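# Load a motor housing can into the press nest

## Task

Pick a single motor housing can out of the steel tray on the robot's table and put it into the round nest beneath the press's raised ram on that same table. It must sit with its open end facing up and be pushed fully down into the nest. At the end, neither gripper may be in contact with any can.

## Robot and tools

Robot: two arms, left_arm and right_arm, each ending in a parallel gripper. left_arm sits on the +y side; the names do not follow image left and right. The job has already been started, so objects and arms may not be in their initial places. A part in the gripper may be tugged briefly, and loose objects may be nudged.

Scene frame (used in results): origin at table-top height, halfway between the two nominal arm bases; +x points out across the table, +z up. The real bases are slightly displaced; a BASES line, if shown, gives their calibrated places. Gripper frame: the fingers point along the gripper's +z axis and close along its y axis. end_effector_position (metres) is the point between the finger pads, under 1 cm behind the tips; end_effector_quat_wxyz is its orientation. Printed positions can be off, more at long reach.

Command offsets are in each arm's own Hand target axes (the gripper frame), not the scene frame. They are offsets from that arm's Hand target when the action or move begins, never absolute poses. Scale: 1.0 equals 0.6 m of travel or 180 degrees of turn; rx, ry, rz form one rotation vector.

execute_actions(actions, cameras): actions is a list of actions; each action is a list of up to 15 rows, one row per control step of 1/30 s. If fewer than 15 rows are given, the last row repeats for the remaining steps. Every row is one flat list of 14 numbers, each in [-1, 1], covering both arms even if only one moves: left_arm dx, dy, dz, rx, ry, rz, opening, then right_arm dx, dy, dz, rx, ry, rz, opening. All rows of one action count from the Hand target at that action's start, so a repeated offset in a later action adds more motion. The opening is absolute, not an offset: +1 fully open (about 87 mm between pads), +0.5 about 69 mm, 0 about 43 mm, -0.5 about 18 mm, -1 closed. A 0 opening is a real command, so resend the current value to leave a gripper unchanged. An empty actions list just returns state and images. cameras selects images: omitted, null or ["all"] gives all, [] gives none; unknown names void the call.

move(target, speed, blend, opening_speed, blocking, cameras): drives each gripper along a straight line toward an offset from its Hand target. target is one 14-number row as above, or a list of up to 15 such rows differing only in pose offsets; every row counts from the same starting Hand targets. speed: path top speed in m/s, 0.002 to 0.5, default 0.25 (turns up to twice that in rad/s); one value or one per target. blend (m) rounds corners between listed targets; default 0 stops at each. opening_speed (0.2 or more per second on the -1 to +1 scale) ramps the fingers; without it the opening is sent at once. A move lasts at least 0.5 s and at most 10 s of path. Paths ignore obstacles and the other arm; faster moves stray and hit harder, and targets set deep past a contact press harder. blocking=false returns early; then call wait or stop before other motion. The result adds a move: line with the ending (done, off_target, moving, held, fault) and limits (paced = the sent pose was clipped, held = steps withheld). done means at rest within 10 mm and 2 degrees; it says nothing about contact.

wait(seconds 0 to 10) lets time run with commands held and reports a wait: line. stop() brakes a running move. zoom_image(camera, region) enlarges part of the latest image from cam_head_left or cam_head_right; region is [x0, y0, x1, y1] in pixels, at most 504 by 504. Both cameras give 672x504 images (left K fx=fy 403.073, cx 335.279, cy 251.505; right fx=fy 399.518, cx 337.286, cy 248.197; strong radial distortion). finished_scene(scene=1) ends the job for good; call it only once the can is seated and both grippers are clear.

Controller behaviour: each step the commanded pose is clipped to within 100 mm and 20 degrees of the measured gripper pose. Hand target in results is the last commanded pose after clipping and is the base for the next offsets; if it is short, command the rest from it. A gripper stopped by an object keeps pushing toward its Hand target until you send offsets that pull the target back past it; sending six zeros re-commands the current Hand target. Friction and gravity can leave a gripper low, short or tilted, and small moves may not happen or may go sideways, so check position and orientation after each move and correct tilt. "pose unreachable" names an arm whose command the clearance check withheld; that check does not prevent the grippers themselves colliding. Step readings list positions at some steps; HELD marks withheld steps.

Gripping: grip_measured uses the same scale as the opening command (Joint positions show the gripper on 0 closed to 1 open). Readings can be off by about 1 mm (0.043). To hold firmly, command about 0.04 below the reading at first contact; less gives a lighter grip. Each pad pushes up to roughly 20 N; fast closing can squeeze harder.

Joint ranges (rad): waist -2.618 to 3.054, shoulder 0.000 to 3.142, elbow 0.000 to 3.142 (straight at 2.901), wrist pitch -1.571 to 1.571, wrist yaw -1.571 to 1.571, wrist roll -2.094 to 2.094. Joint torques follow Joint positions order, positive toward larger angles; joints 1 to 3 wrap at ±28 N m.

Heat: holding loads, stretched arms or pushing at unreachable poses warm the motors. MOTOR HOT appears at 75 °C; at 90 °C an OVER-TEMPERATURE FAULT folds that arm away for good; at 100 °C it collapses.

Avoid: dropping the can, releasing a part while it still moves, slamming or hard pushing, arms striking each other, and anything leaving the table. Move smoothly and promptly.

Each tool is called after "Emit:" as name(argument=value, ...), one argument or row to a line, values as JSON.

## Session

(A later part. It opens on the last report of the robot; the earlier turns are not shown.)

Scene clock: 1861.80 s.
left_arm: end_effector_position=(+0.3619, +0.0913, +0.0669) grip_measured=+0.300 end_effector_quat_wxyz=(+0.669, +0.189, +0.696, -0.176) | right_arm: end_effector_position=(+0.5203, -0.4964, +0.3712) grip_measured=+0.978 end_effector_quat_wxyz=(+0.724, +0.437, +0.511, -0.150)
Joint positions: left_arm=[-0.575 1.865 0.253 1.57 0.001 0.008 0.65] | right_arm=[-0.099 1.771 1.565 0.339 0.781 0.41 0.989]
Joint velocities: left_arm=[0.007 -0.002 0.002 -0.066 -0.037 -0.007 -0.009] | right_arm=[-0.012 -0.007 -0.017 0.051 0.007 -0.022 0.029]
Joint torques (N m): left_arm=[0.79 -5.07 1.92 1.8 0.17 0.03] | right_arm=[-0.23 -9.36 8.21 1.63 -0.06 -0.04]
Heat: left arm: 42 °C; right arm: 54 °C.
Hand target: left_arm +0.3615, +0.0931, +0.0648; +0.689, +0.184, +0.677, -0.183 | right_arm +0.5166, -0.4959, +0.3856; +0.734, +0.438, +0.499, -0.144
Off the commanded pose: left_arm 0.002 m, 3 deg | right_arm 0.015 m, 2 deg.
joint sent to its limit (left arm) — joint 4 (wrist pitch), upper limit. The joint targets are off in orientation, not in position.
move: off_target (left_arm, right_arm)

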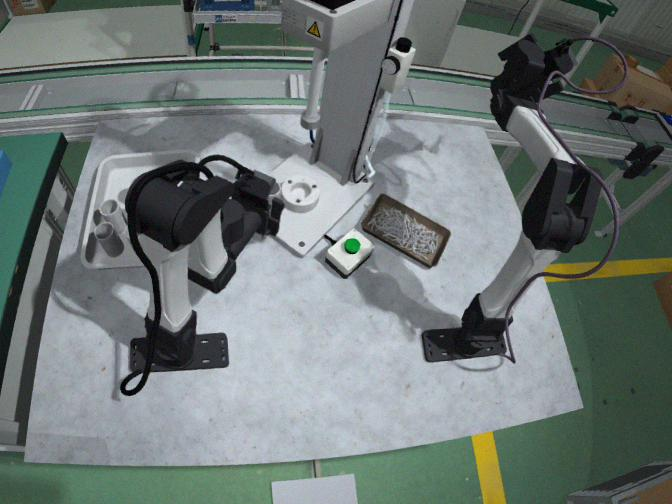

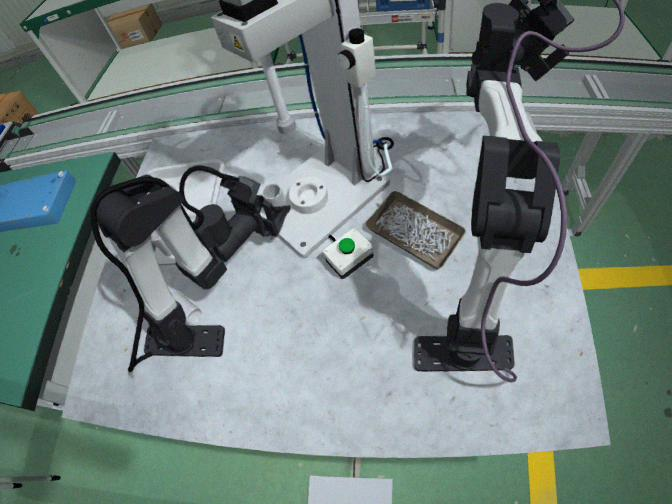

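Emit:
move(
  target=[0,0,0,0,0,0,-0.08,0,0,0,0,0,0,1],
  opening_speed=0.3,
  cameras=[],
)

Emit:
move(
  target=[0,0,0,0,0,0,-0.5,0,0,0,0,0,0,1],
  cameras=["cam_head_right"],
)

Emit:
zoom_image(
  camera="cam_head_right",
  region=[220, 130, 340, 250],
)

Scene clock: 1866.63 s.
left_arm: end_effector_position=(+0.3619, +0.0912, +0.0671) grip_measured=+0.006 end_effector_quat_wxyz=(+0.670, +0.189, +0.696, -0.177) | right_arm: end_effector_position=(+0.5203, -0.4964, +0.3712) grip_measured=+0.978 end_effector_quat_wxyz=(+0.724, +0.437, +0.511, -0.150)
Joint positions: left_arm=[-0.575 1.865 0.253 1.571 0.001 0.008 0.503] | right_arm=[-0.099 1.771 1.565 0.339 0.781 0.41 0.989]
Joint velocities: left_arm=[-0.002 -0.007 0.032 -0.066 0.081 -0.051 0.001] | right_arm=[-0.002 -0.007 0.002 -0.051 0.066 -0.051 -0.013]
Joint torques (N m): left_arm=[0.76 -5.05 1.98 1.81 0.2 0.03] | right_arm=[-0.23 -9.35 8.23 1.63 -0.06 -0.04]
Heat: left arm: 43 °C; right arm: 54 °C.
Hand target: left_arm +0.3615, +0.0931, +0.0648; +0.689, +0.184, +0.677, -0.183 | right_arm +0.5166, -0.4959, +0.3856; +0.734, +0.438, +0.499, -0.144
Off the commanded pose: left_arm 0.003 m, 3 deg | right_arm 0.015 m, 2 deg.
joint sent to its limit (left arm) — joint 4 (wrist pitch), upper limit. The joint targets are off in orientation, not in position.
move: off_target (left_arm, right_arm)
No camera images: "cameras" was empty.

Scene clock: 1867.33 s.
left_arm: end_effector_position=(+0.3619, +0.0912, +0.0671) grip_measured=+0.006 end_effector_quat_wxyz=(+0.670, +0.189, +0.696, -0.177) | right_arm: end_effector_position=(+0.5203, -0.4964, +0.3712) grip_measured=+0.978 end_effector_quat_wxyz=(+0.724, +0.437, +0.511, -0.150)
Joint positions: left_arm=[-0.575 1.865 0.253 1.571 0.001 0.008 0.503] | right_arm=[-0.099 1.771 1.565 0.339 0.781 0.41 0.989]
Joint velocities: left_arm=[-0.007 -0.017 0.007 0.037 -0.051 0.007 -0.009] | right_arm=[-0.012 -0.012 -0.002 -0.022 0.066 0.022 -0.003]
Joint torques (N m): left_arm=[0.77 -5.07 1.95 1.81 0.18 0.03] | right_arm=[-0.23 -9.36 8.21 1.63 -0.06 -0.04]
Heat: left arm: 43 °C; right arm: 54 °C.
Hand target: left_arm +0.3615, +0.0931, +0.0648; +0.689, +0.184, +0.677, -0.183 | right_arm +0.5166, -0.4959, +0.3856; +0.734, +0.438, +0.499, -0.144
Off the commanded pose: left_arm 0.003 m, 3 deg | right_arm 0.015 m, 2 deg.
joint sent to its limit (left arm) — joint 4 (wrist pitch), upper limit. The joint targets are off in orientation, not in position.
move: off_target (left_arm, right_arm)
Images, in order (width x height): cam_head_right 672x504.

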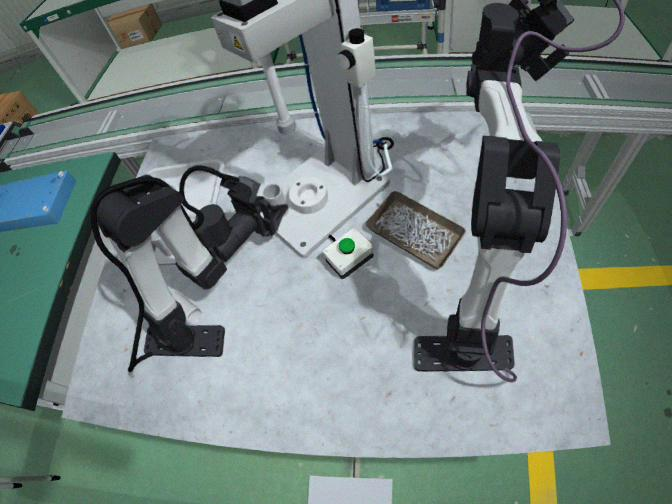

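Scaled by 4.200.

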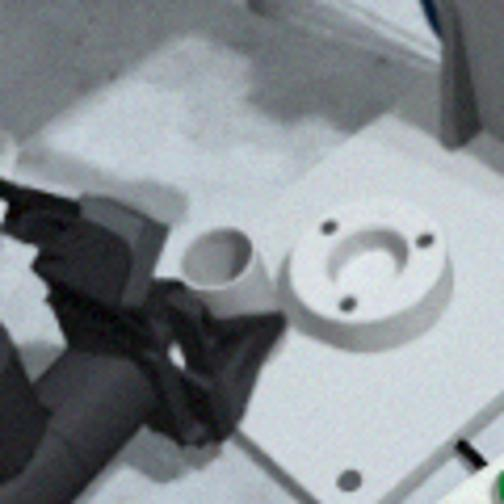

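Emit:
move(
  target=[-0.135,0,0,0,0,0,-0.5,0,0,0,0,0,0,1],
  speed=0.07,
  cameras=["cam_head_right"],
)

Emit:
zoom_image(
  camera="cam_head_right",
  region=[220, 90, 360, 230],
)

Scene clock: 1872.20 s.
left_arm: end_effector_position=(+0.3536, +0.0960, +0.1220) grip_measured=+0.006 end_effector_quat_wxyz=(+0.665, +0.191, +0.701, -0.175) | right_arm: end_effector_position=(+0.5203, -0.4964, +0.3712) grip_measured=+0.978 end_effector_quat_wxyz=(+0.724, +0.437, +0.511, -0.150)
Joint positions: left_arm=[-0.575 1.421 0.282 1.084 0.001 0.008 0.503] | right_arm=[-0.099 1.771 1.565 0.339 0.781 0.41 0.989]
Joint velocities: left_arm=[-0.032 -0.027 -0.017 -0.081 0.007 -0.022 0.001] | right_arm=[-0.012 0.002 0.007 -0.051 0.095 -0.066 -0.003]
Joint torques (N m): left_arm=[0.44 -7.01 7.02 1.86 0.16 0.04] | right_arm=[-0.23 -9.35 8.21 1.63 -0.06 -0.04]
Heat: left arm: 43 °C; right arm: 54 °C.
Hand target: left_arm +0.3608, +0.0923, +0.1474; +0.689, +0.184, +0.677, -0.183 | right_arm +0.5166, -0.4959, +0.3856; +0.734, +0.438, +0.499, -0.144
Off the commanded pose: left_arm 0.025 m, 4 deg | right_arm 0.015 m, 2 deg.
move: off_target (left_arm, right_arm)
Images, in order (width x height): cam_head_right 672x504.

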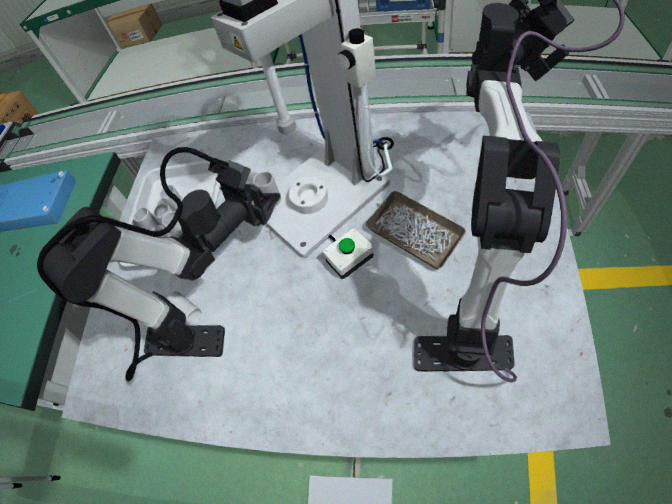

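Scaled by 3.600.

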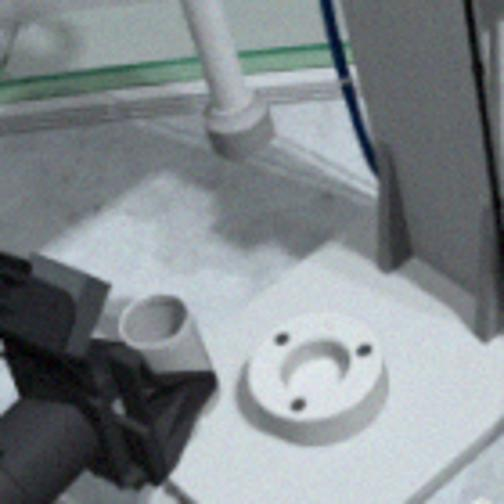

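Emit:
move(
  target=[
    [-0.0167,-0.03,0.035,0,-0.006,0,-0.5,0,0,0,0,0,0,1],
    [-0.0167,-0.06,0.09,0,-0.006,0,-0.5,0,0,0,0,0,0,1],
  ],
  speed=0.07,
  blend=0.01,
)

Emit:
zoom_image(
  camera="cam_head_right",
  region=[220, 90, 360, 230],
)

Emit:
zoom_image(
  camera="cam_head_left",
  region=[220, 90, 360, 230],
)

Scene clock: 1881.40 s.
left_arm: end_effector_position=(+0.3818, +0.0409, +0.1363) grip_measured=+0.006 end_effector_quat_wxyz=(+0.673, +0.192, +0.691, -0.179) | right_arm: end_effector_position=(+0.5203, -0.4964, +0.3712) grip_measured=+0.978 end_effector_quat_wxyz=(+0.724, +0.437, +0.511, -0.150)
Joint positions: left_arm=[-0.699 1.598 0.491 1.078 -0.115 0.008 0.503] | right_arm=[-0.099 1.771 1.565 0.339 0.781 0.41 0.989]
Joint velocities: left_arm=[-0.002 -0.012 -0.012 0.022 0.007 0.007 -0.004] | right_arm=[0.002 0.007 -0.027 0.051 -0.007 0.081 0.003]
Joint torques (N m): left_arm=[-0.57 -5.7 7.41 2.02 -0.05 0.01] | right_arm=[-0.23 -9.36 8.21 1.63 -0.06 -0.04]
Heat: left arm: 43 °C; right arm: 54 °C.
Hand target: left_arm +0.3897, +0.0339, +0.1564; +0.695, +0.180, +0.671, -0.187 | right_arm +0.5166, -0.4959, +0.3856; +0.734, +0.438, +0.499, -0.144
Off the commanded pose: left_arm 0.024 m, 4 deg | right_arm 0.015 m, 2 deg.
move: off_target (left_arm, right_arm)

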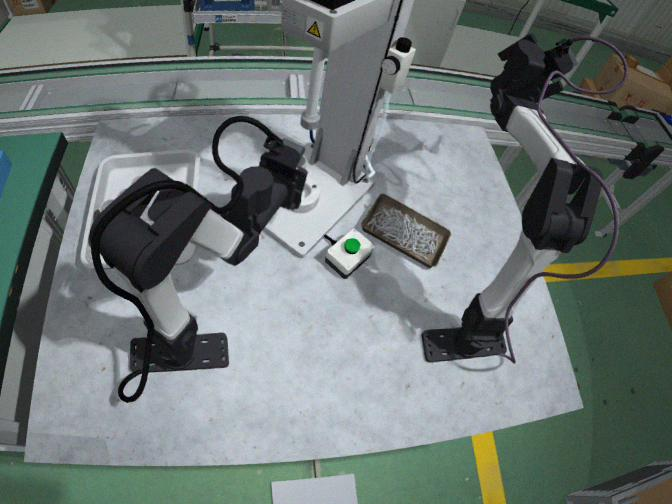

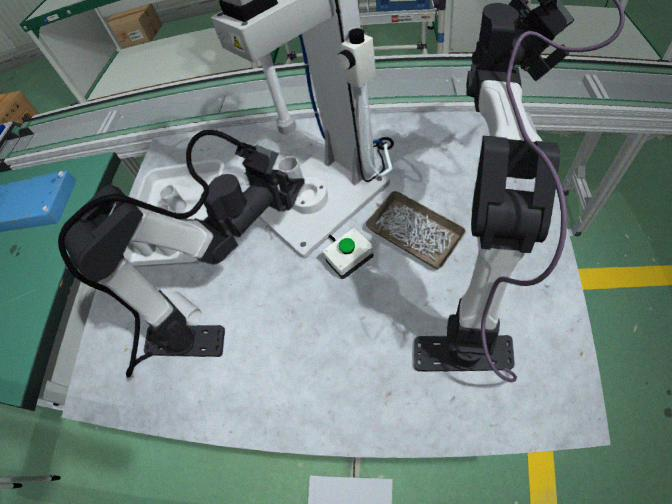

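Scaled by 3.600.

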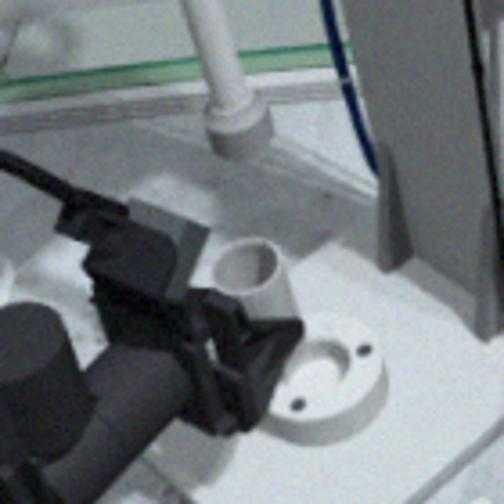

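Scaled by 3.600.

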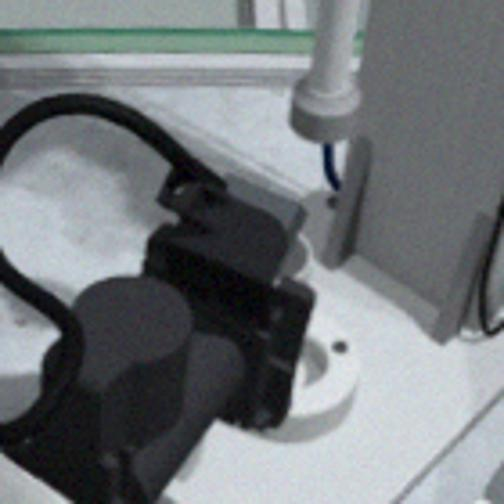

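Emit:
move(
  target=[0.004,-0.030,0.04,0,0,0,-0.5,0,0,0,0,0,0,1],
  speed=0.06,
  cameras=["cam_head_left","cam_head_right"],
)

Emit:
zoom_image(
  camera="cam_head_right",
  region=[220, 90, 360, 230],
)

Emit:
zoom_image(
  camera="cam_head_left",
  region=[220, 90, 360, 230],
)

Scene clock: 1886.13 s.
left_arm: end_effector_position=(+0.3942, +0.0140, +0.1340) grip_measured=+0.006 end_effector_quat_wxyz=(+0.673, +0.192, +0.691, -0.179) | right_arm: end_effector_position=(+0.5203, -0.4964, +0.3712) grip_measured=+0.978 end_effector_quat_wxyz=(+0.724, +0.437, +0.511, -0.150)
Joint positions: left_arm=[-0.747 1.699 0.591 1.078 -0.164 0.008 0.503] | right_arm=[-0.099 1.771 1.565 0.339 0.781 0.41 0.989]
Joint velocities: left_arm=[0.007 -0.012 -0.017 -0.095 0.051 -0.022 -0.009] | right_arm=[-0.007 0.007 -0.002 -0.066 -0.051 0.051 0.003]
Joint torques (N m): left_arm=[-0.58 -6.61 7.42 2.06 0 -0.02] | right_arm=[-0.24 -9.35 8.21 1.63 -0.06 -0.04]
Heat: left arm: 44 °C; right arm: 54 °C.
Hand target: left_arm +0.4017, +0.0064, +0.1538; +0.695, +0.179, +0.671, -0.188 | right_arm +0.5166, -0.4959, +0.3856; +0.734, +0.438, +0.499, -0.144
Off the commanded pose: left_arm 0.023 m, 4 deg | right_arm 0.015 m, 2 deg.
move: off_target (left_arm, right_arm)

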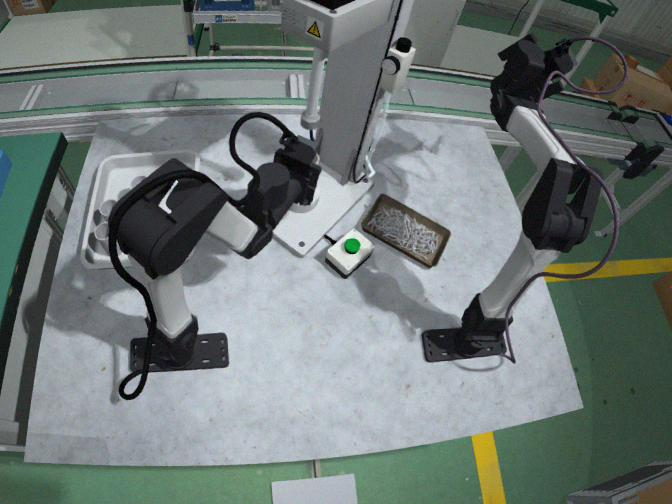

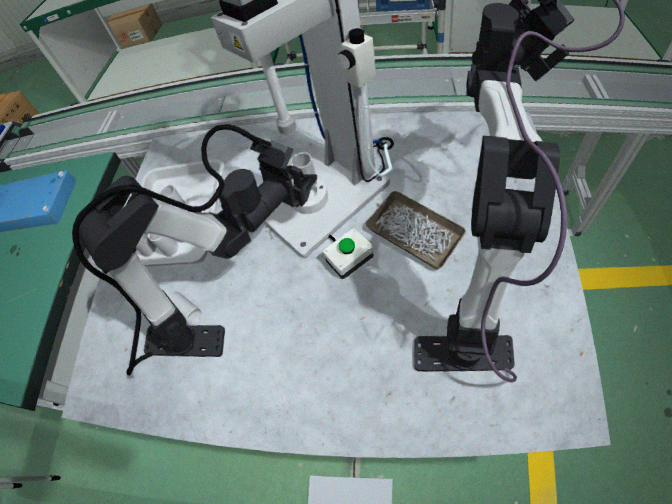

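Scaled by 3.600.

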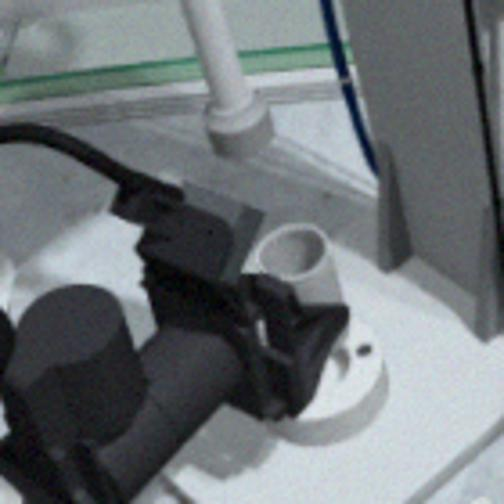

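Scaled by 3.600.

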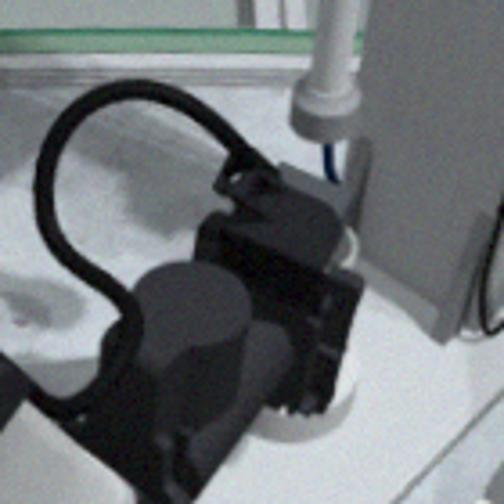

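Emit:
move(
  target=[0.03,0,0,0,0,0,-0.5,0,0,0,0,0,0,1],
  speed=0.04,
  cameras=[],
)

Emit:
move(
  target=[0.012,0,0,0,0,0,-0.5,0,0,0,0,0,0,1],
  speed=0.04,
  cameras=["cam_head_left","cam_head_right"],
)

Emit:
zoom_image(
  camera="cam_head_right",
  region=[250, 120, 350, 220],
)

Emit:
zoom_image(
  camera="cam_head_left",
  region=[250, 120, 350, 220],
)

Scene clock: 1895.23 s.
left_arm: end_effector_position=(+0.3983, +0.0107, +0.1228) grip_measured=+0.006 end_effector_quat_wxyz=(+0.678, +0.190, +0.687, -0.180) | right_arm: end_effector_position=(+0.5203, -0.4964, +0.3712) grip_measured=+0.978 end_effector_quat_wxyz=(+0.724, +0.437, +0.511, -0.150)
Joint positions: left_arm=[-0.747 1.772 0.591 1.166 -0.165 0.008 0.503] | right_arm=[-0.099 1.771 1.565 0.339 0.781 0.41 0.989]
Joint velocities: left_arm=[-0.002 0.002 0.027 0.037 -0.022 -0.007 -0.001] | right_arm=[0.002 -0.017 -0.002 0.007 0.022 -0.007 0.003]
Joint torques (N m): left_arm=[-0.51 -6.87 5.49 2.09 -0.03 -0.04] | right_arm=[-0.23 -9.35 8.21 1.63 -0.06 -0.04]
Heat: left arm: 45 °C; right arm: 54 °C.
Hand target: left_arm +0.4020, +0.0064, +0.1357; +0.695, +0.179, +0.671, -0.188 | right_arm +0.5166, -0.4959, +0.3856; +0.734, +0.438, +0.499, -0.144
Off the commanded pose: left_arm 0.014 m, 3 deg | right_arm 0.015 m, 2 deg.
move: off_target (left_arm, right_arm)
No camera images: "cameras" was empty.

Scene clock: 1896.23 s.
left_arm: end_effector_position=(+0.3997, +0.0095, +0.1180) grip_measured=+0.006 end_effector_quat_wxyz=(+0.680, +0.189, +0.685, -0.181) | right_arm: end_effector_position=(+0.5203, -0.4964, +0.3712) grip_measured=+0.978 end_effector_quat_wxyz=(+0.724, +0.437, +0.511, -0.150)
Joint positions: left_arm=[-0.747 1.804 0.591 1.203 -0.165 0.008 0.503] | right_arm=[-0.099 1.771 1.565 0.339 0.781 0.41 0.989]
Joint velocities: left_arm=[-0.007 -0.002 -0.007 -0.007 -0.007 0.022 -0.004] | right_arm=[0.012 0.012 -0.017 -0.022 -0.037 -0.007 0.013]
Joint torques (N m): left_arm=[-0.39 -7.05 4.85 2.08 -0.02 -0.04] | right_arm=[-0.23 -9.35 8.2 1.63 -0.06 -0.04]
Heat: left arm: 45 °C; right arm: 54 °C.
Hand target: left_arm +0.4021, +0.0064, +0.1283; +0.695, +0.179, +0.671, -0.188 | right_arm +0.5166, -0.4959, +0.3856; +0.734, +0.438, +0.499, -0.144
Off the commanded pose: left_arm 0.011 m, 3 deg | right_arm 0.015 m, 2 deg.
move: off_target (left_arm, right_arm)

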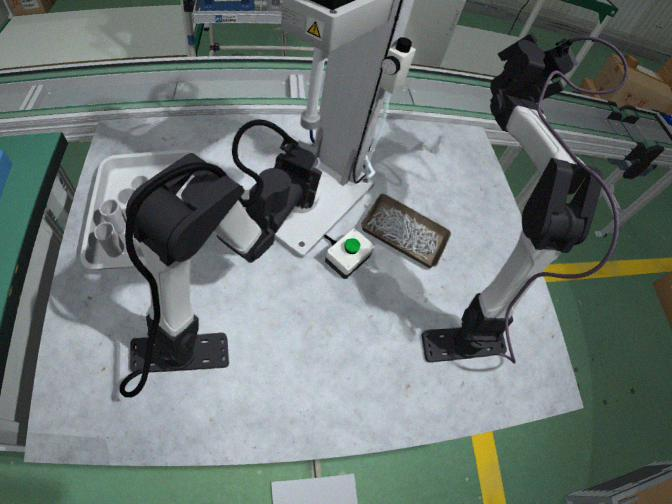

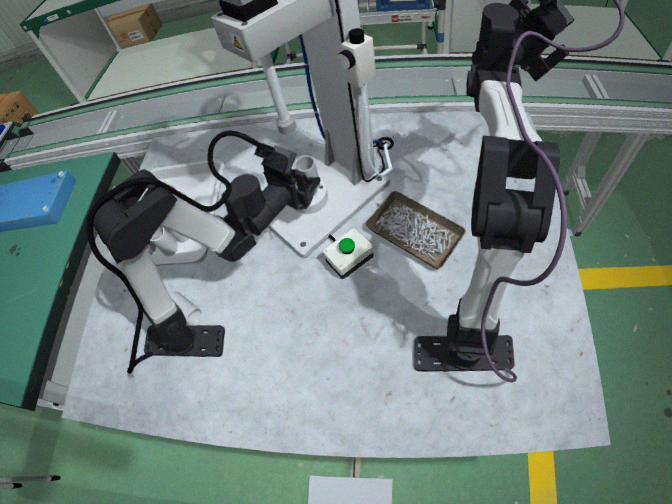

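Scaled by 5.040.

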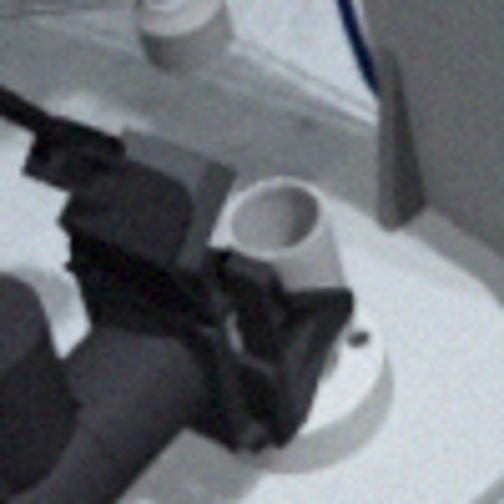

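Scaled by 5.040.

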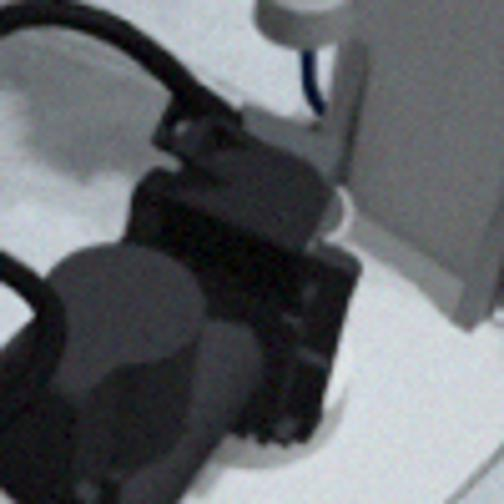

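Emit:
move(
  target=[-0.012,0.025,-0.009,0,0,0,-0.5,0,0,0,0,0,0,1],
  speed=0.05,
  cameras=["cam_head_left","cam_head_right"],
)

Emit:
zoom_image(
  camera="cam_head_right",
  region=[250, 120, 350, 220],
)

Emit:
zoom_image(
  camera="cam_head_left",
  region=[250, 120, 350, 220],
)

Scene clock: 1914.70 s.
left_arm: end_effector_position=(+0.4046, +0.0215, +0.1125) grip_measured=+0.006 end_effector_quat_wxyz=(+0.676, +0.188, +0.690, -0.176) | right_arm: end_effector_position=(+0.5203, -0.4964, +0.3712) grip_measured=+0.978 end_effector_quat_wxyz=(+0.724, +0.437, +0.511, -0.150)
Joint positions: left_arm=[-0.711 1.804 0.578 1.202 -0.137 0.008 0.503] | right_arm=[-0.099 1.771 1.565 0.339 0.781 0.41 0.989]
Joint velocities: left_arm=[-0.002 -0.007 -0.002 -0.051 0.066 0.037 0.006] | right_arm=[-0.007 -0.012 -0.007 -0.037 -0.037 -0.022 0.008]
Joint torques (N m): left_arm=[0.5 -12.04 3.95 1.86 0.17 0.02] | right_arm=[-0.23 -9.36 8.21 1.62 -0.06 -0.04]
Heat: left arm: 43 °C; right arm: 54 °C.
Hand target: left_arm +0.4048, +0.0221, +0.1358; +0.695, +0.180, +0.671, -0.187 | right_arm +0.5166, -0.4959, +0.3856; +0.734, +0.438, +0.499, -0.144
Off the commanded pose: left_arm 0.023 m, 3 deg | right_arm 0.015 m, 2 deg.
move: off_target (left_arm, right_arm)

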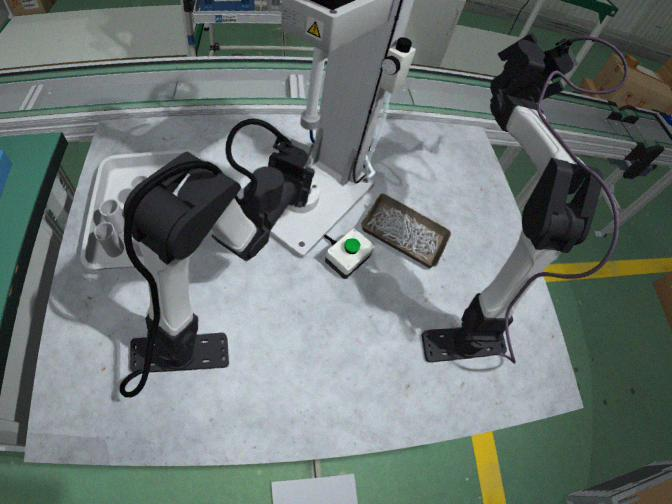

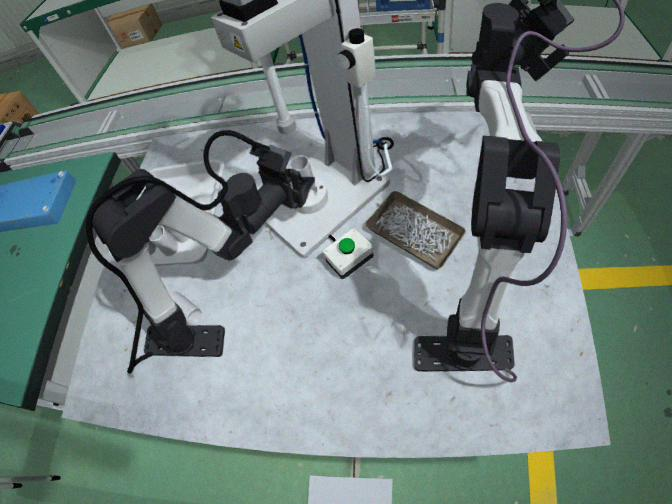

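Scaled by 5.040.

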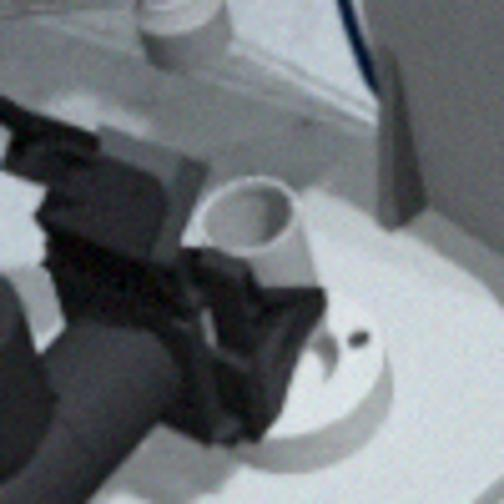

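Scaled by 5.040.

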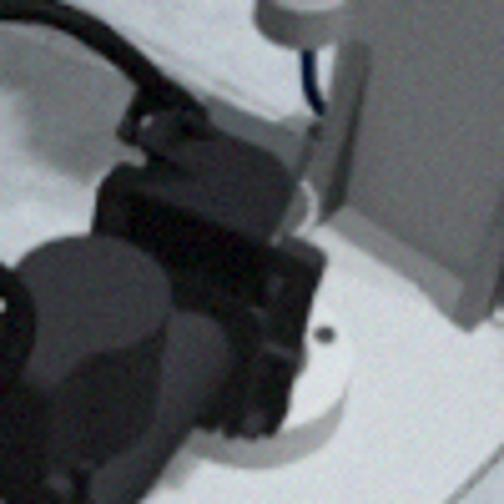

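Emit:
move(
  target=[0.012,0,0,0,0,0,-0.5,0,0,0,0,0,0,1],
  speed=0.03,
  cameras=[],
)

Emit:
move(
  target=[0.012,0,0,0,0,0,-0.5,0,0,0,0,0,0,1],
  speed=0.03,
  cameras=["cam_head_left","cam_head_right"],
)

Emit:
zoom_image(
  camera="cam_head_right",
  region=[250, 120, 350, 220],
)

Scene clock: 1921.53 s.
left_arm: end_effector_position=(+0.4034, +0.0222, +0.1124) grip_measured=+0.006 end_effector_quat_wxyz=(+0.677, +0.188, +0.689, -0.177) | right_arm: end_effector_position=(+0.5203, -0.4964, +0.3712) grip_measured=+0.978 end_effector_quat_wxyz=(+0.724, +0.437, +0.511, -0.150)
Joint positions: left_arm=[-0.711 1.804 0.57 1.213 -0.136 0.008 0.503] | right_arm=[-0.099 1.771 1.565 0.339 0.781 0.41 0.989]
Joint velocities: left_arm=[-0.007 -0.007 0.002 -0.037 -0.007 0.051 0.001] | right_arm=[-0.012 -0.017 -0.007 -0.007 -0.007 -0.037 -0.003]
Joint torques (N m): left_arm=[0.62 -9.1 4.01 2.12 0.17 0.02] | right_arm=[-0.23 -9.35 8.21 1.63 -0.06 -0.04]
Heat: left arm: 43 °C; right arm: 55 °C.
Hand target: left_arm +0.4049, +0.0221, +0.1285; +0.695, +0.180, +0.671, -0.187 | right_arm +0.5166, -0.4959, +0.3856; +0.734, +0.438, +0.499, -0.144
Off the commanded pose: left_arm 0.016 m, 3 deg | right_arm 0.015 m, 2 deg.
move: off_target (left_arm, right_arm)
No camera images: "cameras" was empty.

Scene clock: 1922.57 s.
left_arm: end_effector_position=(+0.4034, +0.0222, +0.1142) grip_measured=+0.006 end_effector_quat_wxyz=(+0.684, +0.185, +0.683, -0.180) | right_arm: end_effector_position=(+0.5203, -0.4964, +0.3712) grip_measured=+0.978 end_effector_quat_wxyz=(+0.724, +0.437, +0.511, -0.150)
Joint positions: left_arm=[-0.711 1.815 0.564 1.251 -0.136 0.008 0.503] | right_arm=[-0.099 1.771 1.565 0.339 0.781 0.41 0.989]
Joint velocities: left_arm=[-0.002 0.012 -0.002 -0.007 0.022 -0.022 0.011] | right_arm=[-0.002 -0.002 -0.007 0.022 -0.037 -0.081 0.018]
Joint torques (N m): left_arm=[0.61 -6.98 3.99 2.11 0.17 0.03] | right_arm=[-0.21 -9.35 8.21 1.63 -0.06 -0.04]
Heat: left arm: 43 °C; right arm: 55 °C.
Hand target: left_arm +0.4050, +0.0221, +0.1211; +0.695, +0.180, +0.671, -0.187 | right_arm +0.5166, -0.4959, +0.3856; +0.734, +0.438, +0.499, -0.144
Off the commanded pose: left_arm 0.007 m, 2 deg | right_arm 0.015 m, 2 deg.
move: off_target (right_arm)

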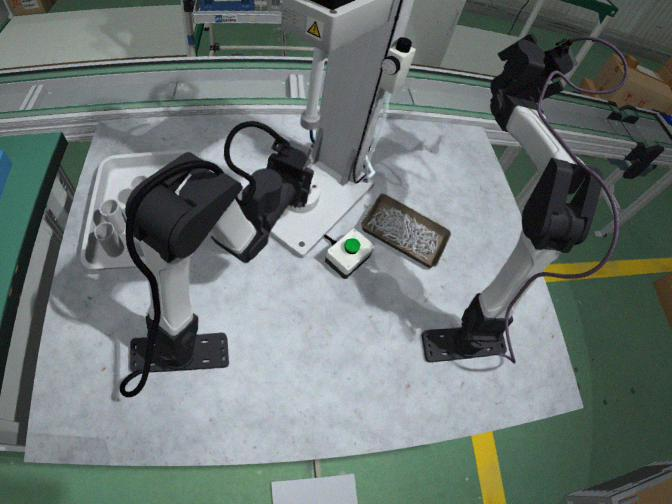

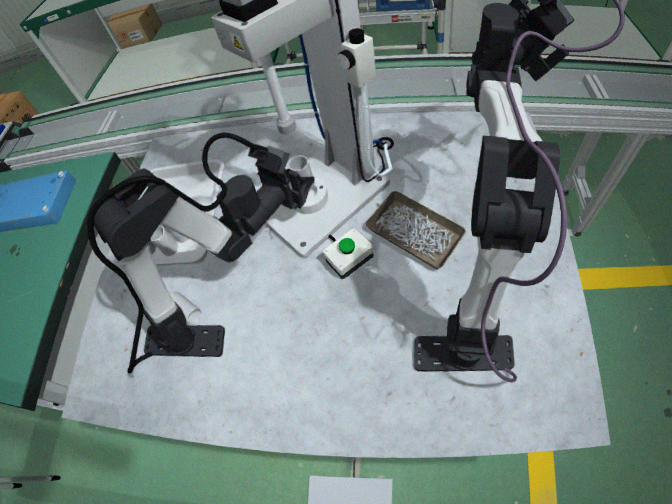

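Scaled by 5.040.

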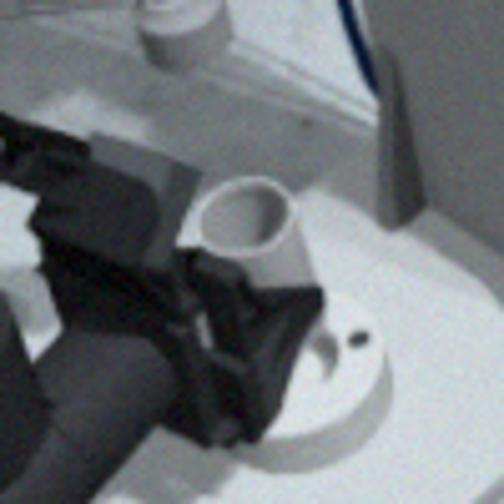

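Emit:
zoom_image(
  camera="cam_head_right",
  region=[285, 145, 335, 215],
)

Emit:
zoom_image(
  camera="cam_head_left",
  region=[285, 145, 335, 215],
)

Scaled by 7.200.

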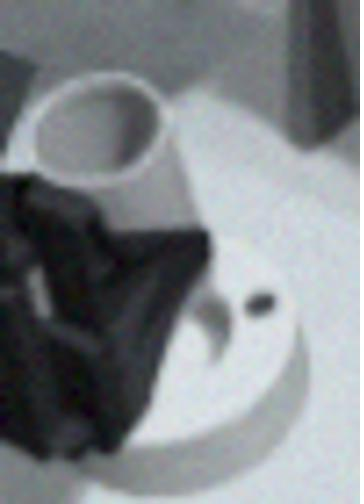

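Scaled by 7.200.

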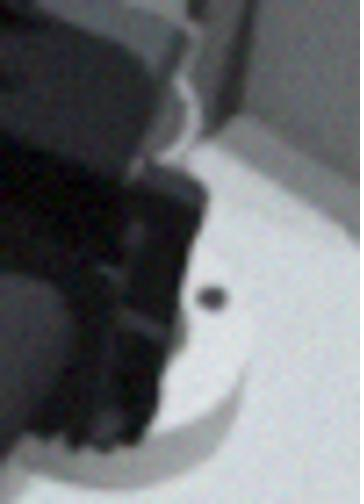

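Emit:
move(
  target=[
    [-0.045,0,0,0,0,0,-0.5,0,0,0,0,0,0,1],
    [-0.045,-0.022,-0.02,0,0,0,-0.5,0,0,0,0,0,0,1],
  ],
  speed=0.05,
  cameras=["cam_head_left","cam_head_right"],
)

Emit:
zoom_image(
  camera="cam_head_right",
  region=[270, 140, 340, 210],
)

Emit:
zoom_image(
  camera="cam_head_left",
  region=[270, 140, 340, 210],
)

Scene clock: 1938.87 s.
left_arm: end_effector_position=(+0.3887, +0.0161, +0.1284) grip_measured=+0.006 end_effector_quat_wxyz=(+0.677, +0.191, +0.687, -0.181) | right_arm: end_effector_position=(+0.5203, -0.4964, +0.3712) grip_measured=+0.978 end_effector_quat_wxyz=(+0.724, +0.437, +0.511, -0.150)
Joint positions: left_arm=[-0.753 1.714 0.554 1.142 -0.168 0.008 0.503] | right_arm=[-0.099 1.771 1.565 0.339 0.781 0.41 0.989]
Joint velocities: left_arm=[0.012 -0.002 -0.012 -0.037 -0.022 -0.022 0.006] | right_arm=[0.007 -0.002 -0.007 -0.066 -0.051 -0.081 0.003]
Joint torques (N m): left_arm=[-0.43 -11.02 4.26 1.82 -0.01 -0.01] | right_arm=[-0.23 -9.36 8.21 1.63 -0.06 -0.04]
Heat: left arm: 44 °C; right arm: 55 °C.
Hand target: left_arm +0.3874, +0.0165, +0.1481; +0.694, +0.179, +0.671, -0.188 | right_arm +0.5166, -0.4959, +0.3856; +0.734, +0.438, +0.499, -0.144
Off the commanded pose: left_arm 0.019 m, 3 deg | right_arm 0.015 m, 2 deg.
move: off_target (left_arm, right_arm)

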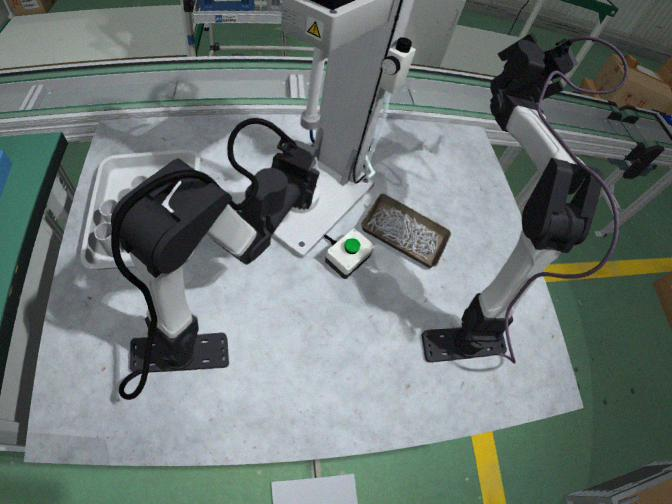

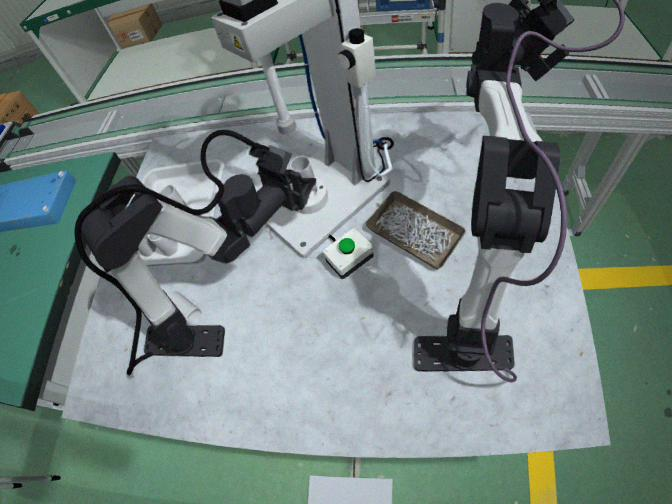

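Scaled by 7.200.

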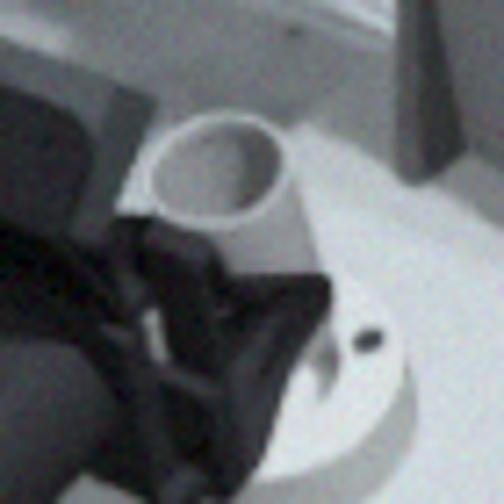

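Scaled by 7.200.

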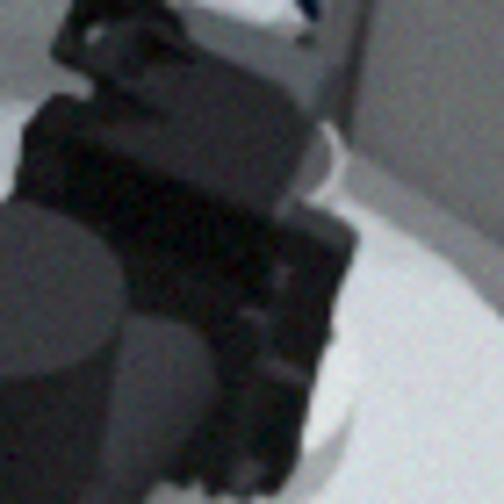

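Emit:
move(
  target=[0.025,-0.006,-0.004,0,0,0,-0.5,0,0,0,0,0,0,1],
  speed=0.03,
  cameras=[],
)

Emit:
move(
  target=[0.012,0,0,0,0,0,-0.5,0,0,0,0,0,0,1],
  speed=0.03,
  cameras=["cam_head_left","cam_head_right"],
)

Emit:
zoom_image(
  camera="cam_head_right",
  region=[270, 140, 340, 210],
)

Scene clock: 1944.17 s.
left_arm: end_effector_position=(+0.3839, +0.0164, +0.1260) grip_measured=+0.006 end_effector_quat_wxyz=(+0.683, +0.188, +0.682, -0.182) | right_arm: end_effector_position=(+0.5203, -0.4964, +0.3712) grip_measured=+0.978 end_effector_quat_wxyz=(+0.724, +0.437, +0.511, -0.150)
Joint positions: left_arm=[-0.765 1.727 0.528 1.198 -0.182 0.008 0.503] | right_arm=[-0.099 1.771 1.565 0.339 0.781 0.41 0.989]
Joint velocities: left_arm=[-0.012 0.007 0.012 0.007 0.022 -0.051 -0.004] | right_arm=[0.007 0.007 -0.007 0.007 -0.022 -0.037 -0.013]
Joint torques (N m): left_arm=[-0.51 -6.49 4.03 2.05 -0.05 0] | right_arm=[-0.21 -9.36 8.21 1.63 -0.06 -0.04]
Heat: left arm: 44 °C; right arm: 55 °C.
Hand target: left_arm +0.3839, +0.0145, +0.1330; +0.694, +0.179, +0.671, -0.188 | right_arm +0.5166, -0.4959, +0.3856; +0.734, +0.438, +0.499, -0.144
Off the commanded pose: left_arm 0.007 m, 2 deg | right_arm 0.015 m, 2 deg.
move: off_target (right_arm)
No camera images: "cameras" was empty.

Scene clock: 1945.20 s.
left_arm: end_effector_position=(+0.3840, +0.0163, +0.1187) grip_measured=+0.006 end_effector_quat_wxyz=(+0.683, +0.188, +0.682, -0.182) | right_arm: end_effector_position=(+0.5203, -0.4964, +0.3712) grip_measured=+0.978 end_effector_quat_wxyz=(+0.724, +0.437, +0.511, -0.150)
Joint positions: left_arm=[-0.765 1.761 0.521 1.24 -0.182 0.008 0.503] | right_arm=[-0.099 1.771 1.565 0.339 0.781 0.41 0.989]
Joint velocities: left_arm=[0.002 0.007 -0.017 -0.022 0.007 -0.066 -0.009] | right_arm=[-0.007 0.002 -0.002 -0.066 -0.037 0.081 -0.003]
Joint torques (N m): left_arm=[-0.64 -6.57 4.04 2.08 -0.03 0.01] | right_arm=[-0.23 -9.35 8.21 1.63 -0.06 -0.04]
Heat: left arm: 44 °C; right arm: 55 °C.
Hand target: left_arm +0.3840, +0.0145, +0.1257; +0.694, +0.179, +0.671, -0.188 | right_arm +0.5166, -0.4959, +0.3856; +0.734, +0.438, +0.499, -0.144
Off the commanded pose: left_arm 0.007 m, 2 deg | right_arm 0.015 m, 2 deg.
move: off_target (right_arm)

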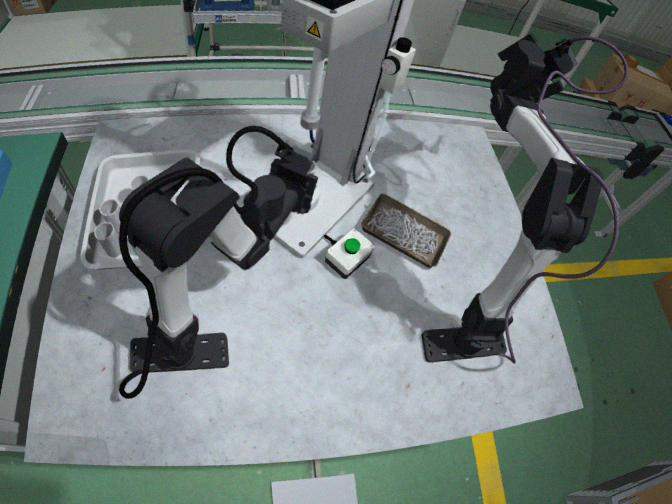

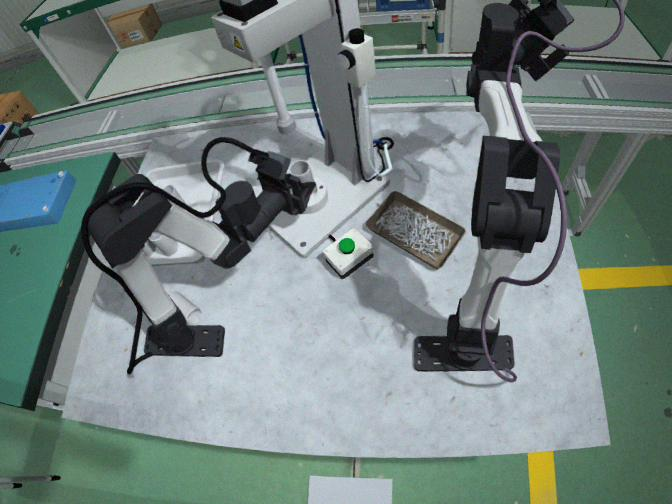

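Scaled by 7.200.

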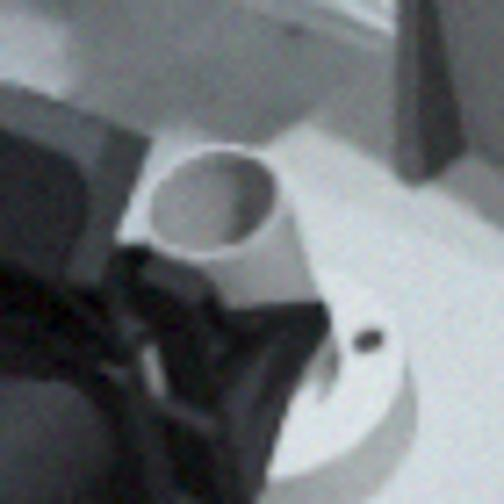

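Emit:
move(
  target=[0,-0.008,-0.001,0,0,0,-0.5,0,0,0,0,0,0,1],
  speed=0.03,
  cameras=[],
)

Emit:
move(
  target=[0.014,0,0,0,0,0,-0.5,0,0,0,0,0,0,1],
  speed=0.03,
  cameras=[],
)

Emit:
move(
  target=[0.008,0,0,0,0,0,-0.5,0,0,0,0,0,0,1],
  speed=0.03,
  cameras=["cam_head_left","cam_head_right"],
)

Emit:
zoom_image(
  camera="cam_head_right",
  region=[270, 140, 340, 210],
)

Emit:
zoom_image(
  camera="cam_head_left",
  region=[270, 140, 340, 210],
)

Scene clock: 1951.97 s.
left_arm: end_effector_position=(+0.3808, +0.0126, +0.1189) grip_measured=+0.006 end_effector_quat_wxyz=(+0.683, +0.188, +0.682, -0.183) | right_arm: end_effector_position=(+0.5203, -0.4964, +0.3712) grip_measured=+0.978 end_effector_quat_wxyz=(+0.724, +0.437, +0.511, -0.150)
Joint positions: left_arm=[-0.782 1.761 0.521 1.241 -0.199 0.008 0.503] | right_arm=[-0.099 1.771 1.565 0.339 0.781 0.41 0.989]
Joint velocities: left_arm=[0.022 -0.002 -0.012 -0.037 -0.051 0.007 0.001] | right_arm=[0.002 -0.012 0.012 0.007 -0.066 -0.007 0.003]
Joint torques (N m): left_arm=[-0.57 -6.3 4.11 2.09 0.01 -0.01] | right_arm=[-0.21 -9.36 8.21 1.63 -0.06 -0.04]
Heat: left arm: 45 °C; right arm: 55 °C.
Hand target: left_arm +0.3811, +0.0105, +0.1256; +0.694, +0.179, +0.671, -0.188 | right_arm +0.5166, -0.4959, +0.3856; +0.734, +0.438, +0.499, -0.144
Off the commanded pose: left_arm 0.007 m, 2 deg | right_arm 0.015 m, 2 deg.
move: off_target (right_arm)
No camera images: "cameras" was empty.

Scene clock: 1953.00 s.
left_arm: end_effector_position=(+0.3823, +0.0113, +0.1122) grip_measured=+0.006 end_effector_quat_wxyz=(+0.685, +0.187, +0.680, -0.183) | right_arm: end_effector_position=(+0.5203, -0.4964, +0.3712) grip_measured=+0.978 end_effector_quat_wxyz=(+0.724, +0.437, +0.511, -0.150)
Joint positions: left_arm=[-0.782 1.803 0.521 1.287 -0.199 0.008 0.503] | right_arm=[-0.099 1.771 1.565 0.339 0.781 0.41 0.989]
Joint velocities: left_arm=[0.002 -0.007 -0.017 -0.022 -0.007 0.037 0.011] | right_arm=[-0.002 0.002 -0.012 -0.066 0.037 -0.066 0.008]
Joint torques (N m): left_arm=[-0.54 -6.75 3.37 2.06 0 -0.01] | right_arm=[-0.23 -9.36 8.21 1.63 -0.06 -0.04]
Heat: left arm: 45 °C; right arm: 55 °C.
Hand target: left_arm +0.3812, +0.0105, +0.1170; +0.694, +0.179, +0.671, -0.188 | right_arm +0.5166, -0.4959, +0.3856; +0.734, +0.438, +0.499, -0.144
Off the commanded pose: left_arm 0.005 m, 2 deg | right_arm 0.015 m, 2 deg.
move: off_target (right_arm)
No camera images: "cameras" was empty.

Scene clock: 1953.97 s.
left_arm: end_effector_position=(+0.3814, +0.0121, +0.1056) grip_measured=+0.006 end_effector_quat_wxyz=(+0.683, +0.188, +0.682, -0.183) | right_arm: end_effector_position=(+0.5203, -0.4964, +0.3712) grip_measured=+0.978 end_effector_quat_wxyz=(+0.724, +0.437, +0.511, -0.150)
Joint positions: left_arm=[-0.782 1.827 0.512 1.315 -0.199 0.008 0.503] | right_arm=[-0.099 1.771 1.565 0.339 0.781 0.41 0.989]
Joint velocities: left_arm=[-0.002 -0.002 0.007 -0.022 0.051 -0.022 0.001] | right_arm=[0.007 0.002 -0.002 -0.037 -0.066 -0.051 0.003]
Joint torques (N m): left_arm=[-0.57 -6.8 3.63 2.08 -0.04 -0.01] | right_arm=[-0.23 -9.36 8.21 1.62 -0.06 -0.04]
Heat: left arm: 45 °C; right arm: 55 °C.
Hand target: left_arm +0.3813, +0.0105, +0.1121; +0.694, +0.179, +0.671, -0.188 | right_arm +0.5166, -0.4959, +0.3856; +0.734, +0.438, +0.499, -0.144
Off the commanded pose: left_arm 0.007 m, 2 deg | right_arm 0.015 m, 2 deg.
move: off_target (right_arm)

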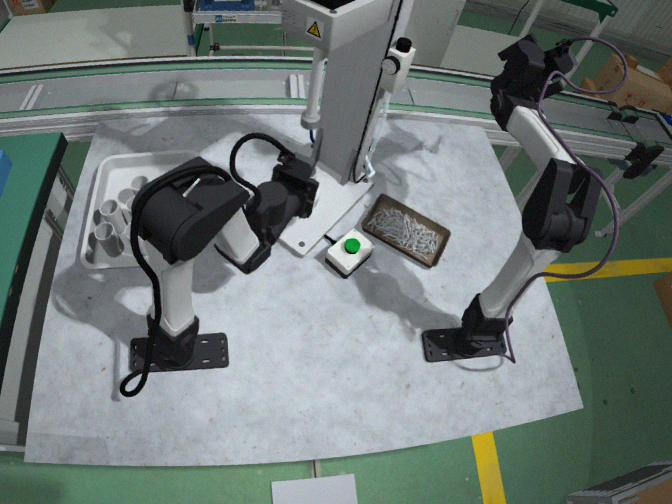

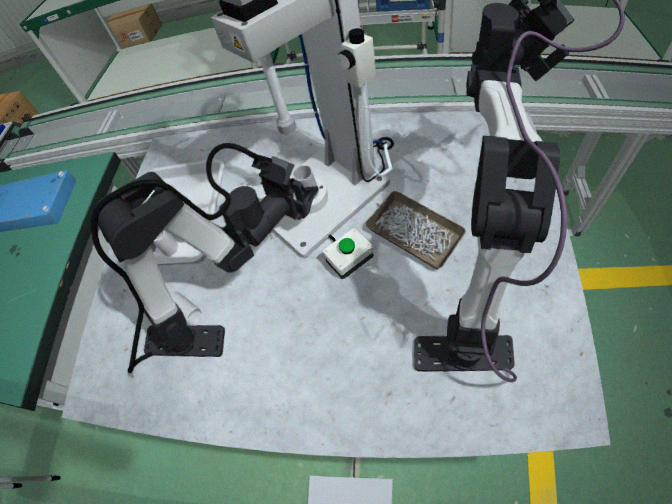

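Scaled by 7.200.

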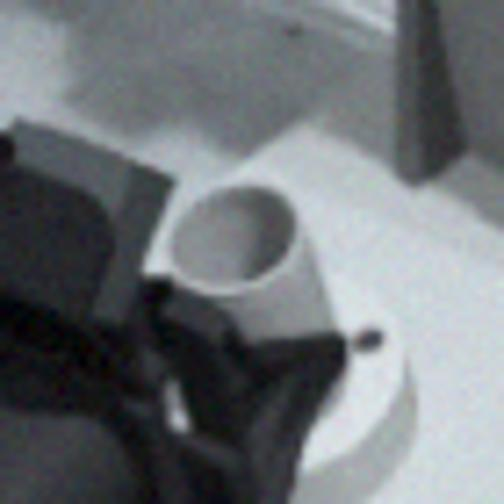

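Scaled by 7.200.

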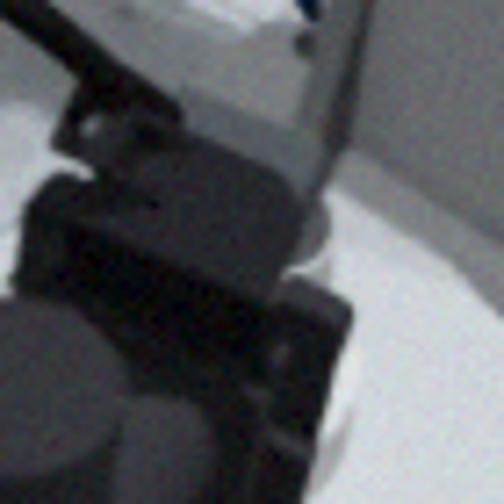

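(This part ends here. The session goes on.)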